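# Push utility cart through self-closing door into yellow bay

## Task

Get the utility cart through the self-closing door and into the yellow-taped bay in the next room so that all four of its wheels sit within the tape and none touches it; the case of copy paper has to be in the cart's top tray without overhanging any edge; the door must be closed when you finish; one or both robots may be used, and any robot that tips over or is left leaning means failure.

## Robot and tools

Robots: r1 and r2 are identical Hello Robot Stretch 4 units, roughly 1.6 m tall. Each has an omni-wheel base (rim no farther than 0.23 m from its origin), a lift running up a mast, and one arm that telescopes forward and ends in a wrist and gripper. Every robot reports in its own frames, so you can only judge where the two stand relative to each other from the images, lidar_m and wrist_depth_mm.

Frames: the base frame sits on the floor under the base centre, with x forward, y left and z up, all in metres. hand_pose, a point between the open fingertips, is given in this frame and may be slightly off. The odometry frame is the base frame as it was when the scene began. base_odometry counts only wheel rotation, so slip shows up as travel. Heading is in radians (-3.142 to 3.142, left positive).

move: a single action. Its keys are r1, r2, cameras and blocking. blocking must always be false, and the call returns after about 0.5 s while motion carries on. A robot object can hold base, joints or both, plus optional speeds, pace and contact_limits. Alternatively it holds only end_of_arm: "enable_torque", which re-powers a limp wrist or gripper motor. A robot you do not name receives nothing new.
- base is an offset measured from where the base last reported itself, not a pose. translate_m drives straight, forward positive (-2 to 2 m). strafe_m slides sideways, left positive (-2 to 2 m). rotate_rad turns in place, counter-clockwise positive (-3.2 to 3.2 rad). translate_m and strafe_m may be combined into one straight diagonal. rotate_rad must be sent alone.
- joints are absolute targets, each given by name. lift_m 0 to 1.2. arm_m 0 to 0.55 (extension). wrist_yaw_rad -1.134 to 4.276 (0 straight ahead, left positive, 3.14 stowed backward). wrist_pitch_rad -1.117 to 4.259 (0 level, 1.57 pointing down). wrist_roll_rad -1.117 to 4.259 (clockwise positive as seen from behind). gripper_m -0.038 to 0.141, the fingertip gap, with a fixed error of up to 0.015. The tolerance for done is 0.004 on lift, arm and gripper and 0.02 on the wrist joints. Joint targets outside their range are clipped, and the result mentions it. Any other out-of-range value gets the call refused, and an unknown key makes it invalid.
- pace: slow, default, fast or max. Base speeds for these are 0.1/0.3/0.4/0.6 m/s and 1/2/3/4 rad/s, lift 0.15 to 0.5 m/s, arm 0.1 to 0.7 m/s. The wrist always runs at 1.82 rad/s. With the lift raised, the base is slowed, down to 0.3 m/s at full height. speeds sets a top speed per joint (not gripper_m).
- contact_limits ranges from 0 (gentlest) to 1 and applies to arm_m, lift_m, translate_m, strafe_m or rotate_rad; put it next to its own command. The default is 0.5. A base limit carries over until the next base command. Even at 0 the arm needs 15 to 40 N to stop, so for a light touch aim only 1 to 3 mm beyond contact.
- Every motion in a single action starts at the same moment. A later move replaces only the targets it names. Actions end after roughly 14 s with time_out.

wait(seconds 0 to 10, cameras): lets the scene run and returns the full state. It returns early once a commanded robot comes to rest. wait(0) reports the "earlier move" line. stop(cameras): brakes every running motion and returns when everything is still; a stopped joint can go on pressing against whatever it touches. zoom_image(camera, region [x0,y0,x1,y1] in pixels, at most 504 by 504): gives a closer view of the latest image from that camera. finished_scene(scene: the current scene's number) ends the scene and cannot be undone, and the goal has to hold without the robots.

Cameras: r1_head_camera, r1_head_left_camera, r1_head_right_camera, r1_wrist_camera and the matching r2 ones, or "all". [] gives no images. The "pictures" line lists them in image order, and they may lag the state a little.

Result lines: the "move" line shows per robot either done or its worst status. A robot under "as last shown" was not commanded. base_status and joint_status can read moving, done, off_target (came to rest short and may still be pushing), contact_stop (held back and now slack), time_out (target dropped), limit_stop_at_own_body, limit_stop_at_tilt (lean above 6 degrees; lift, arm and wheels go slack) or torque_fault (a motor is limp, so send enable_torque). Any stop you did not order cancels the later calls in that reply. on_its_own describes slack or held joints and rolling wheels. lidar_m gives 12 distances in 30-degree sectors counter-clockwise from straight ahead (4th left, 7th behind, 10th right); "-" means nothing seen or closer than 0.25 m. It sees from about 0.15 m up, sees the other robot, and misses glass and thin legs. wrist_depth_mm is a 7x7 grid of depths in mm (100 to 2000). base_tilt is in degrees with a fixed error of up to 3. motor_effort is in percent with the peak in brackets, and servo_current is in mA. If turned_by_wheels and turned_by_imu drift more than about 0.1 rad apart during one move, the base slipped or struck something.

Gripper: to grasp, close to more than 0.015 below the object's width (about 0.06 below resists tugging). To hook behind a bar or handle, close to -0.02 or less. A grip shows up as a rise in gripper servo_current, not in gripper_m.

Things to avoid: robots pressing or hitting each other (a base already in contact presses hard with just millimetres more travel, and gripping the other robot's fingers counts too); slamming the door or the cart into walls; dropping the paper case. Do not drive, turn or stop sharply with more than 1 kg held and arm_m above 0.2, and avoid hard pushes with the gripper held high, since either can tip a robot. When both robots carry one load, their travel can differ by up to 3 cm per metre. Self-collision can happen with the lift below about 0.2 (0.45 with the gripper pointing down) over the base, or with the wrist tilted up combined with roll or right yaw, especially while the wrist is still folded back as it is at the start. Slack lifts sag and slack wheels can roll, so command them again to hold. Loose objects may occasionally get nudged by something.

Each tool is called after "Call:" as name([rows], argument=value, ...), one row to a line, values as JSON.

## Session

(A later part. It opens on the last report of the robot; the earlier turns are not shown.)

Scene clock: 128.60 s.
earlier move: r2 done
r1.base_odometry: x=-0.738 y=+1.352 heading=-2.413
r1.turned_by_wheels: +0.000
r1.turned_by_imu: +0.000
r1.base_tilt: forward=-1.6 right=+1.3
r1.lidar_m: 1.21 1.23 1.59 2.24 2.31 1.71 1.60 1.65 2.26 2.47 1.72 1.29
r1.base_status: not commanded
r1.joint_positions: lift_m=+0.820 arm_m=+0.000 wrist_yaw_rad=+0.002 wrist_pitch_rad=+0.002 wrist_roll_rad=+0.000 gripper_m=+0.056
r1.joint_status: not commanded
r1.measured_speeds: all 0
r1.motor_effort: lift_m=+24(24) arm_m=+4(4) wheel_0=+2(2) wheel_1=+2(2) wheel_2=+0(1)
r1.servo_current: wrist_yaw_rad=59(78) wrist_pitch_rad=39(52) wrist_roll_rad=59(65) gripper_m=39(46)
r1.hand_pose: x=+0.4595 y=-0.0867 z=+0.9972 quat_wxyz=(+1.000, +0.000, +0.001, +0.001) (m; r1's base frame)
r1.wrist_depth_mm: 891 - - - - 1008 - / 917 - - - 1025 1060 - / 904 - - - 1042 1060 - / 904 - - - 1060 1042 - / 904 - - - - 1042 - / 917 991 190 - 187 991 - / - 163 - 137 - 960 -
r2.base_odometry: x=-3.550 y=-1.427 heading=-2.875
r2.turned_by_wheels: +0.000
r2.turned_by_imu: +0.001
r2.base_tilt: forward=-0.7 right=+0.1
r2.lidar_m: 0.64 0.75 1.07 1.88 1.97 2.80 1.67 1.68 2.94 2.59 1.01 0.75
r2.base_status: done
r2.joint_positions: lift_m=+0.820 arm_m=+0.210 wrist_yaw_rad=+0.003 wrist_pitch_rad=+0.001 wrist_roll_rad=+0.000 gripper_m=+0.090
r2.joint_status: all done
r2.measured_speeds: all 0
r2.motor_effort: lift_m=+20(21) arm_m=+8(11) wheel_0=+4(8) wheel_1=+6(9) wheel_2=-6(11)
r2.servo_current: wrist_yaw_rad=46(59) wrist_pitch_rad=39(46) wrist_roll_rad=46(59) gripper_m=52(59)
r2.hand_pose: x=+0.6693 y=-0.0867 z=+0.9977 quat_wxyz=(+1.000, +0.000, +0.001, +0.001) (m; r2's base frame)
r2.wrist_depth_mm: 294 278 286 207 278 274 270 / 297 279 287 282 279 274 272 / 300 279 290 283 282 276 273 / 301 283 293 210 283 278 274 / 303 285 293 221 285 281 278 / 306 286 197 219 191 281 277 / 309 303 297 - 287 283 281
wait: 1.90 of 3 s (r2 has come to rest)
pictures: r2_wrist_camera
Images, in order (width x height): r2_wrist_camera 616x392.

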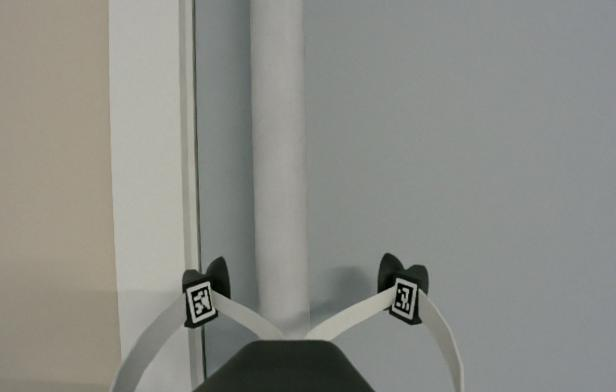

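Call:
move(blocking=false, cameras=[], r2={"base":{"translate_m":0.008,"strafe_m":0.013},"pace":"slow"})

Call:
wait(seconds=1, cameras=[])

Call:
move(blocking=false, cameras=[], r2={"joints":{"gripper_m":-0.024}})

Call:
wait(seconds=1.5, cameras=["r2_wrist_camera","r2_head_camera"])

Scene clock: 142.43 s.
move: r2 moving
r1: as last shown
r1.lidar_m: 1.23 1.21 1.61 2.24 2.31 1.72 1.61 1.69 2.27 2.46 1.74 1.29
r1.motor_effort: lift_m=+24(24) arm_m=+4(4) wheel_0=+1(2) wheel_1=+2(2) wheel_2=+0(1)
r1.servo_current: wrist_yaw_rad=46(65) wrist_pitch_rad=39(52) wrist_roll_rad=46(59) gripper_m=39(46)
r1.wrist_depth_mm: 891 - - - - 1025 - / 891 - - - 1060 1060 - / 891 - - - 1060 1060 - / 904 - - - 1060 1042 - / 904 - - - - 1025 - / 904 1008 190 - 187 976 - / - 163 - 136 - 976 -
r2.base_odometry: x=-3.553 y=-1.438 heading=-2.876
r2.turned_by_wheels: -0.001
r2.turned_by_imu: +0.000
r2.base_tilt: forward=-0.7 right=+0.0
r2.lidar_m: 0.65 0.74 1.05 1.89 1.95 2.75 1.70 1.67 2.97 2.58 1.03 0.73
r2.base_status: translate_m moving; strafe_m moving
r2.joint_positions: lift_m=+0.820 arm_m=+0.210 wrist_yaw_rad=+0.003 wrist_pitch_rad=+0.001 wrist_roll_rad=+0.000 gripper_m=+0.090
r2.joint_status: not commanded
r2.measured_speeds: translate_m=+0.015 strafe_m=+0.025 rotate_rad=+0.001 lift_m=+0.000 arm_m=+0.000 wrist_yaw_rad=+0.000 wrist_pitch_rad=+0.000 wrist_roll_rad=+0.000
r2.motor_effort: lift_m=+20(20) arm_m=+7(8) wheel_0=-5(10) wheel_1=+5(10) wheel_2=-7(8)
r2.servo_current: wrist_yaw_rad=52(59) wrist_pitch_rad=39(46) wrist_roll_rad=52(52) gripper_m=46(52)
r2.hand_pose: x=+0.6693 y=-0.0867 z=+0.9977 quat_wxyz=(+1.000, +0.000, +0.001, +0.001) (m; r2's base frame)
r2.wrist_depth_mm: 290 272 282 201 272 267 266 / 291 273 282 204 276 271 267 / 294 276 283 206 274 272 268 / 296 277 285 213 279 274 271 / 298 278 287 210 279 274 272 / 300 282 195 205 189 276 273 / 301 298 281 - 281 277 274
pictures: none
No camera images: "cameras" was empty.

Scene clock: 143.00 s.
earlier move: r2 done
r1.base_odometry: x=-0.738 y=+1.352 heading=-2.413
r1.turned_by_wheels: +0.000
r1.turned_by_imu: +0.000
r1.base_tilt: forward=-1.6 right=+1.3
r1.lidar_m: 1.23 1.22 1.60 2.24 2.32 1.70 1.62 1.65 2.25 2.46 1.72 1.28
r1.base_status: not commanded
r1.joint_positions: lift_m=+0.820 arm_m=+0.000 wrist_yaw_rad=+0.002 wrist_pitch_rad=+0.002 wrist_roll_rad=+0.000 gripper_m=+0.056
r1.joint_status: not commanded
r1.measured_speeds: all 0
r1.motor_effort: lift_m=+23(24) arm_m=+4(4) wheel_0=+1(2) wheel_1=+2(2) wheel_2=+0(1)
r1.servo_current: wrist_yaw_rad=46(65) wrist_pitch_rad=46(52) wrist_roll_rad=65(65) gripper_m=46(46)
r1.hand_pose: x=+0.4595 y=-0.0867 z=+0.9972 quat_wxyz=(+1.000, +0.000, +0.001, +0.001) (m; r1's base frame)
r1.wrist_depth_mm: 904 - - - - 1008 - / 917 - - - 1042 1060 - / 904 - - - 1042 1042 - / 891 - - - 1042 1025 - / 904 - - - - 1042 - / 904 976 190 - 187 976 - / - 163 - 137 - 976 -
r2.base_odometry: x=-3.554 y=-1.441 heading=-2.876
r2.turned_by_wheels: +0.000
r2.turned_by_imu: +0.000
r2.base_tilt: forward=-0.7 right=+0.0
r2.lidar_m: 0.65 0.76 1.08 1.85 1.96 2.77 1.70 1.69 2.99 2.57 1.00 0.73
r2.base_status: done
r2.joint_positions: lift_m=+0.820 arm_m=+0.210 wrist_yaw_rad=+0.003 wrist_pitch_rad=+0.001 wrist_roll_rad=+0.000 gripper_m=+0.090
r2.joint_status: not commanded
r2.measured_speeds: all 0
r2.motor_effort: lift_m=+20(20) arm_m=+7(8) wheel_0=-4(10) wheel_1=+5(10) wheel_2=-6(8)
r2.servo_current: wrist_yaw_rad=46(59) wrist_pitch_rad=39(46) wrist_roll_rad=46(59) gripper_m=46(59)
r2.hand_pose: x=+0.6693 y=-0.0867 z=+0.9977 quat_wxyz=(+1.000, +0.000, +0.001, +0.001) (m; r2's base frame)
r2.wrist_depth_mm: 287 271 277 202 270 267 265 / 289 272 281 202 272 268 266 / 291 273 281 202 274 271 266 / 293 274 283 204 276 272 268 / 294 276 285 204 276 272 270 / 298 279 195 202 191 273 271 / 300 294 277 - 279 274 272
wait: 0.57 of 1 s (r2 has come to rest)
pictures: none
No camera images: "cameras" was empty.

Scene clock: 143.50 s.
move: r2 moving
r1: as last shown
r1.lidar_m: 1.22 1.22 1.59 2.23 2.33 1.72 1.62 1.68 2.26 2.46 1.75 1.30
r1.motor_effort: lift_m=+24(24) arm_m=+4(4) wheel_0=+1(2) wheel_1=+2(2) wheel_2=+1(1)
r1.servo_current: wrist_yaw_rad=33(65) wrist_pitch_rad=39(46) wrist_roll_rad=39(65) gripper_m=46(46)
r1.wrist_depth_mm: 891 - - - - 991 - / 904 - - - 1042 1042 - / 904 - - - 1042 1060 - / 904 - - - 1060 1042 - / 904 - - - - 1025 - / 904 991 191 - 187 991 - / - 163 - 137 - 976 -
r2.base_odometry: x=-3.554 y=-1.441 heading=-2.876
r2.turned_by_wheels: +0.000
r2.turned_by_imu: +0.000
r2.base_tilt: forward=-0.7 right=+0.1
r2.lidar_m: 0.65 0.74 1.03 1.87 1.96 2.73 1.72 1.68 2.98 2.61 1.02 0.72
r2.base_status: not commanded
r2.joint_positions: lift_m=+0.820 arm_m=+0.210 wrist_yaw_rad=+0.003 wrist_pitch_rad=+0.001 wrist_roll_rad=+0.000 gripper_m=+0.072
r2.joint_status: gripper_m moving
r2.measured_speeds: all 0
r2.motor_effort: lift_m=+20(20) arm_m=+8(8) wheel_0=-4(5) wheel_1=+5(6) wheel_2=-6(7)
r2.servo_current: wrist_yaw_rad=39(59) wrist_pitch_rad=39(46) wrist_roll_rad=33(59) gripper_m=130(130)
r2.hand_pose: x=+0.6693 y=-0.0867 z=+0.9977 quat_wxyz=(+1.000, +0.000, +0.001, +0.001) (m; r2's base frame)
r2.wrist_depth_mm: 287 270 277 202 271 267 264 / 289 272 281 202 272 268 266 / 291 273 279 202 274 270 267 / 294 274 282 202 276 271 268 / 296 277 285 204 277 272 270 / 297 279 193 202 191 274 272 / 300 279 289 - 279 274 273
pictures: none
No camera images: "cameras" was empty.

Scene clock: 144.83 s.
earlier move: r2 done
r1.base_odometry: x=-0.738 y=+1.352 heading=-2.413
r1.turned_by_wheels: +0.000
r1.turned_by_imu: +0.000
r1.base_tilt: forward=-1.6 right=+1.3
r1.lidar_m: 1.23 1.20 1.56 2.24 2.31 1.71 1.61 1.66 2.26 2.46 1.71 1.29
r1.base_status: not commanded
r1.joint_positions: lift_m=+0.820 arm_m=+0.000 wrist_yaw_rad=+0.002 wrist_pitch_rad=+0.002 wrist_roll_rad=+0.000 gripper_m=+0.056
r1.joint_status: not commanded
r1.measured_speeds: all 0
r1.motor_effort: lift_m=+24(24) arm_m=+4(4) wheel_0=+1(2) wheel_1=+2(2) wheel_2=+0(1)
r1.servo_current: wrist_yaw_rad=39(72) wrist_pitch_rad=39(52) wrist_roll_rad=52(65) gripper_m=39(52)
r1.hand_pose: x=+0.4595 y=-0.0867 z=+0.9972 quat_wxyz=(+1.000, +0.000, +0.001, +0.001) (m; r1's base frame)
r1.wrist_depth_mm: 904 - - - - 991 - / 904 - - - 1042 1060 - / 891 - - - 1060 1042 - / 917 - - - 1042 1025 - / 891 - - - - 1042 - / 917 976 190 - 187 976 - / - 163 - 136 - 976 -
r2.base_odometry: x=-3.554 y=-1.441 heading=-2.875
r2.turned_by_wheels: +0.000
r2.turned_by_imu: +0.001
r2.base_tilt: forward=-0.6 right=+0.1
r2.lidar_m: 0.65 0.76 1.06 1.88 1.98 2.74 1.70 1.67 2.98 2.57 1.00 0.75
r2.base_status: not commanded
r2.joint_positions: lift_m=+0.820 arm_m=+0.210 wrist_yaw_rad=+0.003 wrist_pitch_rad=+0.001 wrist_roll_rad=+0.000 gripper_m=-0.022
r2.joint_status: all done
r2.measured_speeds: all 0
r2.motor_effort: lift_m=+20(20) arm_m=-2(8) wheel_0=-4(5) wheel_1=+4(6) wheel_2=-1(7)
r2.servo_current: wrist_yaw_rad=52(65) wrist_pitch_rad=46(46) wrist_roll_rad=39(59) gripper_m=182(371)
r2.hand_pose: x=+0.6695 y=-0.0867 z=+0.9977 quat_wxyz=(+1.000, +0.000, +0.001, +0.001) (m; r2's base frame)
r2.wrist_depth_mm: 287 267 276 197 268 264 260 / 289 271 277 198 270 266 262 / 290 272 279 200 272 267 264 / 293 273 283 200 274 268 266 / 294 277 283 201 276 270 267 / 297 277 182 200 179 271 268 / 297 278 278 - 278 274 271
wait: 1.33 of 1.5 s (r2 has come to rest)
pictures: r2_head_camera, r2_wrist_camera
Images, in order (width x height): r2_head_camera 420x560, r2_wrist_camera 616x392.

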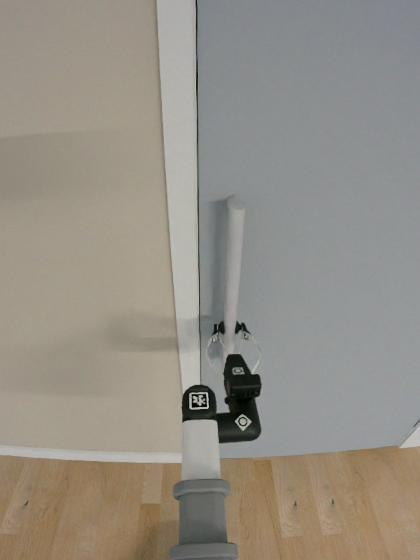

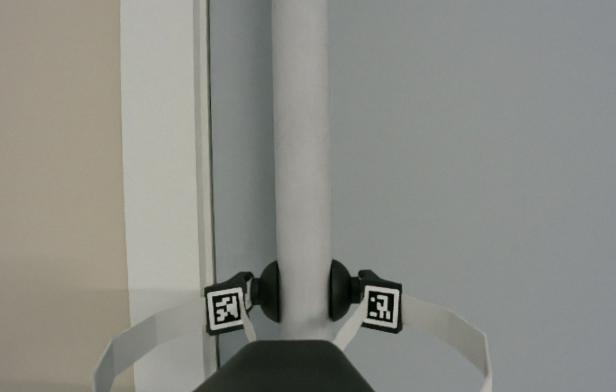

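Call:
move(blocking=false, cameras=[], r2={"base":{"translate_m":-0.3206,"strafe_m":-0.2042},"joints":{"wrist_yaw_rad":0.396},"speeds":{"wrist_yaw_rad":0.12},"pace":"slow"})

Call:
wait(seconds=4.6, cameras=["r2_head_camera","r2_wrist_camera"])

Scene clock: 168.30 s.
move: r2 moving
r1: as last shown
r1.base_tilt: forward=-1.5 right=+1.3
r1.lidar_m: 1.21 1.20 1.59 2.25 2.31 1.70 1.62 1.66 2.25 2.46 1.71 1.30
r1.servo_current: wrist_yaw_rad=65(65) wrist_pitch_rad=39(46) wrist_roll_rad=52(59) gripper_m=39(46)
r1.wrist_depth_mm: 891 - - - - 1008 - / 904 - - - 1042 1060 - / 904 - - - 1060 1042 - / 891 - - - 1060 1025 - / 904 - - - - 1042 - / 904 991 190 - 187 991 - / - 163 - 137 - 976 -
r2.base_odometry: x=-3.545 y=-1.431 heading=-2.875
r2.turned_by_wheels: +0.000
r2.turned_by_imu: +0.001
r2.base_tilt: forward=-0.6 right=+0.0
r2.lidar_m: 0.63 0.77 1.07 1.87 1.98 2.77 1.70 1.67 2.97 2.62 1.01 0.74
r2.base_status: translate_m moving; strafe_m moving
r2.joint_positions: lift_m=+0.820 arm_m=+0.210 wrist_yaw_rad=+0.049 wrist_pitch_rad=+0.001 wrist_roll_rad=+0.000 gripper_m=-0.022
r2.joint_status: wrist_yaw_rad moving
r2.measured_speeds: translate_m=-0.047 strafe_m=-0.029 rotate_rad=+0.003 lift_m=+0.000 arm_m=+0.000 wrist_yaw_rad=+0.119 wrist_pitch_rad=+0.000 wrist_roll_rad=+0.000
r2.motor_effort: lift_m=+20(20) arm_m=-3(4) wheel_0=+0(7) wheel_1=-11(11) wheel_2=+12(13)
r2.servo_current: wrist_yaw_rad=46(78) wrist_pitch_rad=39(46) wrist_roll_rad=52(52) gripper_m=182(189)
r2.hand_pose: x=+0.6732 y=-0.0732 z=+0.9977 quat_wxyz=(+1.000, +0.000, +0.001, +0.024) (m; r2's base frame)
r2.wrist_depth_mm: 304 296 286 204 274 268 263 / 306 297 289 209 276 270 264 / 307 300 290 211 277 271 266 / 309 300 291 214 281 273 266 / 310 303 293 208 281 276 270 / 315 304 186 207 178 274 272 / 317 291 287 - 282 278 272
pictures: none
No camera images: "cameras" was empty.

Scene clock: 172.77 s.
earlier move: r2 done
r1.base_odometry: x=-0.738 y=+1.352 heading=-2.413
r1.turned_by_wheels: +0.000
r1.turned_by_imu: +0.000
r1.base_tilt: forward=-1.6 right=+1.3
r1.lidar_m: 1.22 1.22 1.60 2.23 2.30 1.71 1.62 1.68 2.25 2.44 1.76 1.30
r1.base_status: not commanded
r1.joint_positions: lift_m=+0.820 arm_m=+0.000 wrist_yaw_rad=+0.002 wrist_pitch_rad=+0.002 wrist_roll_rad=+0.000 gripper_m=+0.056
r1.joint_status: not commanded
r1.measured_speeds: all 0
r1.motor_effort: lift_m=+24(24) arm_m=+4(4) wheel_0=+2(2) wheel_1=+2(2) wheel_2=+0(1)
r1.servo_current: wrist_yaw_rad=59(72) wrist_pitch_rad=46(52) wrist_roll_rad=59(72) gripper_m=46(52)
r1.hand_pose: x=+0.4595 y=-0.0867 z=+0.9972 quat_wxyz=(+1.000, +0.000, +0.001, +0.001) (m; r1's base frame)
r1.wrist_depth_mm: 904 - - - - 991 - / 891 - - - 1025 1060 - / 891 - - - 1042 1042 - / 904 - - - 1060 1025 - / 904 - - - - 1042 - / 904 991 190 - 188 976 - / - 163 - 137 - 976 -
r2.base_odometry: x=-3.299 y=-1.160 heading=-2.875
r2.turned_by_wheels: +0.000
r2.turned_by_imu: +0.000
r2.base_tilt: forward=-0.7 right=+0.0
r2.lidar_m: 0.97 1.08 1.50 2.08 2.19 3.05 1.33 1.35 2.70 2.65 1.48 1.07
r2.base_status: done
r2.joint_positions: lift_m=+0.820 arm_m=+0.210 wrist_yaw_rad=+0.393 wrist_pitch_rad=+0.001 wrist_roll_rad=+0.000 gripper_m=-0.023
r2.joint_status: all done
r2.measured_speeds: all 0
r2.motor_effort: lift_m=+20(21) arm_m=+5(5) wheel_0=+3(8) wheel_1=-6(11) wheel_2=+5(13)
r2.servo_current: wrist_yaw_rad=39(104) wrist_pitch_rad=46(46) wrist_roll_rad=52(65) gripper_m=98(189)
r2.hand_pose: x=+0.6807 y=+0.0297 z=+0.9977 quat_wxyz=(+0.981, +0.000, +0.001, +0.195) (m; r2's base frame)
r2.wrist_depth_mm: - - - 512 - - - / - - - - - - - / - - - - - - - / - - - - - - - / - - - 530 - - - / - - 182 201 170 - - / - 136 - - - - -
wait: 4.47 of 4.6 s (r2 has come to rest)
pictures: r2_head_camera, r2_wrist_camera
Images, in order (width x height): r2_head_camera 420x560, r2_wrist_camera 616x392.

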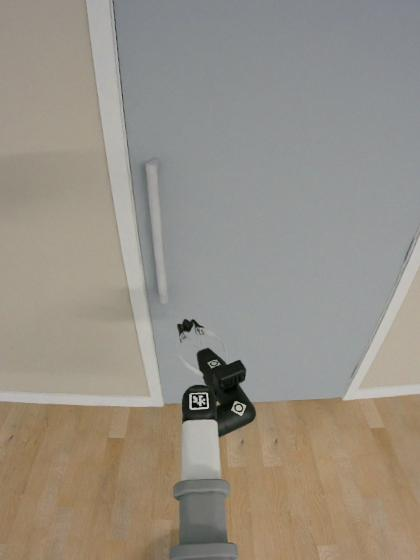

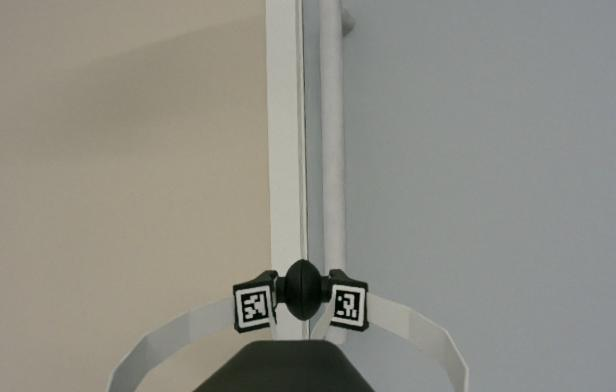

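Call:
move(blocking=false, cameras=[], r2={"base":{"translate_m":0.2,"strafe_m":0.204},"joints":{"wrist_yaw_rad":0.0,"gripper_m":0.09}})

Call:
wait(seconds=2.5, cameras=["r2_wrist_camera"])

Scene clock: 180.10 s.
move: r2 moving
r1: as last shown
r1.lidar_m: 1.23 1.23 1.61 2.25 2.31 1.70 1.63 1.68 2.24 2.46 1.74 1.28
r1.motor_effort: lift_m=+24(24) arm_m=+4(4) wheel_0=+1(2) wheel_1=+2(2) wheel_2=+0(1)
r1.servo_current: wrist_yaw_rad=52(65) wrist_pitch_rad=33(52) wrist_roll_rad=52(72) gripper_m=39(46)
r1.wrist_depth_mm: 904 - - - - 1008 - / 904 - - - 1042 1042 - / 891 - - - 1042 1060 - / 891 - - - 1042 1025 - / 891 - - - - 1008 - / 931 991 190 - 187 976 - / - 163 - 137 - 991 -
r2.base_odometry: x=-3.314 y=-1.188 heading=-2.876
r2.turned_by_wheels: +0.000
r2.turned_by_imu: +0.000
r2.base_tilt: forward=-0.7 right=+0.1
r2.lidar_m: 0.94 1.06 1.51 2.04 2.19 3.03 1.35 1.36 2.76 2.68 1.41 1.06
r2.base_status: translate_m moving; strafe_m moving
r2.joint_positions: lift_m=+0.820 arm_m=+0.210 wrist_yaw_rad=+0.010 wrist_pitch_rad=+0.001 wrist_roll_rad=+0.000 gripper_m=+0.002
r2.joint_status: wrist_yaw_rad moving; gripper_m moving
r2.measured_speeds: translate_m=+0.087 strafe_m=+0.089 rotate_rad=-0.002 lift_m=+0.000 arm_m=+0.000 wrist_yaw_rad=-0.312 wrist_pitch_rad=+0.000 wrist_roll_rad=+0.000
r2.motor_effort: lift_m=+20(20) arm_m=+5(5) wheel_0=-5(9) wheel_1=+10(11) wheel_2=-11(11)
r2.servo_current: wrist_yaw_rad=13(91) wrist_pitch_rad=46(46) wrist_roll_rad=39(59) gripper_m=104(124)
r2.hand_pose: x=+0.6701 y=-0.0846 z=+0.9977 quat_wxyz=(+1.000, +0.000, +0.001, +0.005) (m; r2's base frame)
r2.wrist_depth_mm: - 569 512 - - - - / - 574 512 - - - - / - 574 512 - - - - / - 580 512 - - - - / - 580 508 - - - - / - - 186 191 174 - - / - - - - - - -
pictures: none
No camera images: "cameras" was empty.

Scene clock: 182.00 s.
earlier move: r2 done
r1.base_odometry: x=-0.738 y=+1.352 heading=-2.413
r1.turned_by_wheels: +0.000
r1.turned_by_imu: +0.000
r1.base_tilt: forward=-1.6 right=+1.3
r1.lidar_m: 1.23 1.21 1.60 2.24 2.32 1.71 1.61 1.68 2.25 2.45 1.75 1.30
r1.base_status: not commanded
r1.joint_positions: lift_m=+0.820 arm_m=+0.000 wrist_yaw_rad=+0.002 wrist_pitch_rad=+0.002 wrist_roll_rad=+0.000 gripper_m=+0.056
r1.joint_status: not commanded
r1.measured_speeds: all 0
r1.motor_effort: lift_m=+24(24) arm_m=+3(4) wheel_0=+1(2) wheel_1=+2(2) wheel_2=+0(1)
r1.servo_current: wrist_yaw_rad=72(72) wrist_pitch_rad=39(52) wrist_roll_rad=65(72) gripper_m=46(52)
r1.hand_pose: x=+0.4595 y=-0.0867 z=+0.9972 quat_wxyz=(+1.000, +0.000, +0.001, +0.001) (m; r1's base frame)
r1.wrist_depth_mm: 904 - - - - 991 - / 891 - - - 1025 1060 - / 904 - - - 1042 1060 - / 917 - - - 1042 1042 - / 917 - - - - 1060 - / 917 1008 190 - 187 991 - / - 163 - 137 - 976 -
r2.base_odometry: x=-3.438 y=-1.409 heading=-2.876
r2.turned_by_wheels: +0.000
r2.turned_by_imu: +0.000
r2.base_tilt: forward=-0.7 right=+0.1
r2.lidar_m: 0.74 0.89 1.22 1.86 1.98 2.76 1.60 1.57 2.97 2.87 1.19 0.88
r2.base_status: done
r2.joint_positions: lift_m=+0.820 arm_m=+0.210 wrist_yaw_rad=+0.003 wrist_pitch_rad=+0.001 wrist_roll_rad=+0.000 gripper_m=+0.090
r2.joint_status: all done
r2.measured_speeds: all 0
r2.motor_effort: lift_m=+20(20) arm_m=+5(5) wheel_0=-3(10) wheel_1=+0(12) wheel_2=-5(12)
r2.servo_current: wrist_yaw_rad=52(91) wrist_pitch_rad=46(46) wrist_roll_rad=39(59) gripper_m=52(137)
r2.hand_pose: x=+0.6695 y=-0.0866 z=+0.9977 quat_wxyz=(+1.000, +0.000, +0.001, +0.001) (m; r2's base frame)
r2.wrist_depth_mm: 410 407 387 389 384 379 375 / 410 402 389 392 387 379 377 / 415 407 394 394 392 382 379 / 418 410 394 397 394 384 379 / 421 413 397 399 394 389 384 / 424 418 193 329 190 392 387 / 430 421 402 - 399 392 387
wait: 1.90 of 2.5 s (r2 has come to rest)
pictures: r2_wrist_camera
Images, in order (width x height): r2_wrist_camera 616x392.

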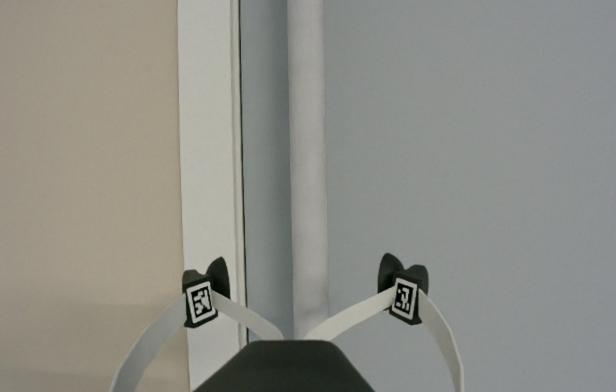

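Call:
move(blocking=false, cameras=[], r2={"base":{"translate_m":0.155},"contact_limits":{"translate_m":0.1},"pace":"slow"})

Call:
wait(seconds=3, cameras=["r2_wrist_camera"])

Scene clock: 191.07 s.
move: r2 moving
r1: as last shown
r1.lidar_m: 1.23 1.23 1.61 2.24 2.31 1.70 1.61 1.66 2.29 2.46 1.72 1.30
r1.motor_effort: lift_m=+24(24) arm_m=+4(4) wheel_0=+1(2) wheel_1=+2(2) wheel_2=+1(1)
r1.servo_current: wrist_yaw_rad=39(65) wrist_pitch_rad=52(52) wrist_roll_rad=59(59) gripper_m=39(46)
r1.wrist_depth_mm: 891 - - - - 1008 - / 904 - - - 1060 1042 - / 904 - - - 1060 1060 - / 917 - - - 1060 1008 - / 904 - - - - 1042 - / 904 991 190 - 187 976 - / - 163 - 137 - 1008 -
r2.base_odometry: x=-3.450 y=-1.413 heading=-2.876
r2.turned_by_wheels: +0.000
r2.turned_by_imu: +0.001
r2.base_tilt: forward=-0.7 right=+0.0
r2.lidar_m: 0.75 0.84 1.22 1.87 1.98 2.73 1.59 1.58 2.95 2.87 1.14 0.83
r2.base_status: translate_m moving
r2.joint_positions: lift_m=+0.820 arm_m=+0.210 wrist_yaw_rad=+0.003 wrist_pitch_rad=+0.001 wrist_roll_rad=+0.000 gripper_m=+0.090
r2.joint_status: not commanded
r2.measured_speeds: translate_m=+0.048 strafe_m=+0.000 rotate_rad=-0.002 lift_m=+0.000 arm_m=+0.000 wrist_yaw_rad=+0.000 wrist_pitch_rad=+0.000 wrist_roll_rad=+0.000
r2.motor_effort: lift_m=+20(20) arm_m=+5(5) wheel_0=+6(9) wheel_1=+5(6) wheel_2=-10(10)
r2.servo_current: wrist_yaw_rad=52(59) wrist_pitch_rad=39(46) wrist_roll_rad=46(52) gripper_m=52(59)
r2.contact_limits: translate_m 0.1
r2.hand_pose: x=+0.6695 y=-0.0866 z=+0.9977 quat_wxyz=(+1.000, +0.000, +0.001, +0.001) (m; r2's base frame)
r2.wrist_depth_mm: 399 394 377 377 375 368 364 / 399 394 379 377 377 370 366 / 407 399 379 382 379 373 368 / 404 399 382 384 382 375 370 / 410 402 382 384 382 377 375 / 413 404 193 314 191 379 375 / 415 407 387 - 387 379 377
pictures: none
No camera images: "cameras" was empty.

Scene clock: 193.40 s.
earlier move: r2 done
r1.base_odometry: x=-0.738 y=+1.352 heading=-2.413
r1.turned_by_wheels: +0.000
r1.turned_by_imu: +0.000
r1.base_tilt: forward=-1.6 right=+1.3
r1.lidar_m: 1.24 1.20 1.59 2.24 2.32 1.71 1.61 1.65 2.23 2.45 1.76 1.30
r1.base_status: not commanded
r1.joint_positions: lift_m=+0.820 arm_m=+0.000 wrist_yaw_rad=+0.002 wrist_pitch_rad=+0.002 wrist_roll_rad=+0.000 gripper_m=+0.056
r1.joint_status: not commanded
r1.measured_speeds: all 0
r1.motor_effort: lift_m=+24(24) arm_m=+4(4) wheel_0=+1(2) wheel_1=+2(2) wheel_2=+0(1)
r1.servo_current: wrist_yaw_rad=33(65) wrist_pitch_rad=33(52) wrist_roll_rad=46(78) gripper_m=39(46)
r1.hand_pose: x=+0.4595 y=-0.0867 z=+0.9972 quat_wxyz=(+1.000, +0.000, +0.001, +0.001) (m; r1's base frame)
r1.wrist_depth_mm: 904 - - - - 991 - / 904 - - - 1042 1060 - / 904 - - - 1042 1042 - / 904 - - - 1060 1042 - / 904 - - - - 1025 - / 917 991 190 - 187 991 - / - 163 - 137 - 976 -
r2.base_odometry: x=-3.587 y=-1.450 heading=-2.876
r2.turned_by_wheels: +0.000
r2.turned_by_imu: +0.000
r2.base_tilt: forward=-0.7 right=+0.1
r2.lidar_m: 0.58 0.71 1.02 1.88 1.96 2.78 1.73 1.68 2.95 2.47 0.97 0.67
r2.base_status: done
r2.joint_positions: lift_m=+0.820 arm_m=+0.210 wrist_yaw_rad=+0.002 wrist_pitch_rad=+0.001 wrist_roll_rad=+0.000 gripper_m=+0.090
r2.joint_status: not commanded
r2.measured_speeds: all 0
r2.motor_effort: lift_m=+20(20) arm_m=+5(5) wheel_0=+4(9) wheel_1=+4(7) wheel_2=-8(11)
r2.servo_current: wrist_yaw_rad=39(59) wrist_pitch_rad=39(46) wrist_roll_rad=33(59) gripper_m=52(59)
r2.contact_limits: translate_m 0.1
r2.hand_pose: x=+0.6694 y=-0.0868 z=+0.9977 quat_wxyz=(+1.000, +0.000, +0.001, +0.001) (m; r2's base frame)
r2.wrist_depth_mm: 252 235 246 165 238 236 233 / 253 236 248 166 240 236 236 / 256 237 249 167 241 240 236 / 256 239 249 167 244 240 236 / 258 240 252 168 244 241 239 / 260 243 194 167 198 243 239 / 262 245 256 - 247 242 241
wait: 2.33 of 3 s (r2 has come to rest)
pictures: r2_wrist_camera
Images, in order (width x height): r2_wrist_camera 616x392.

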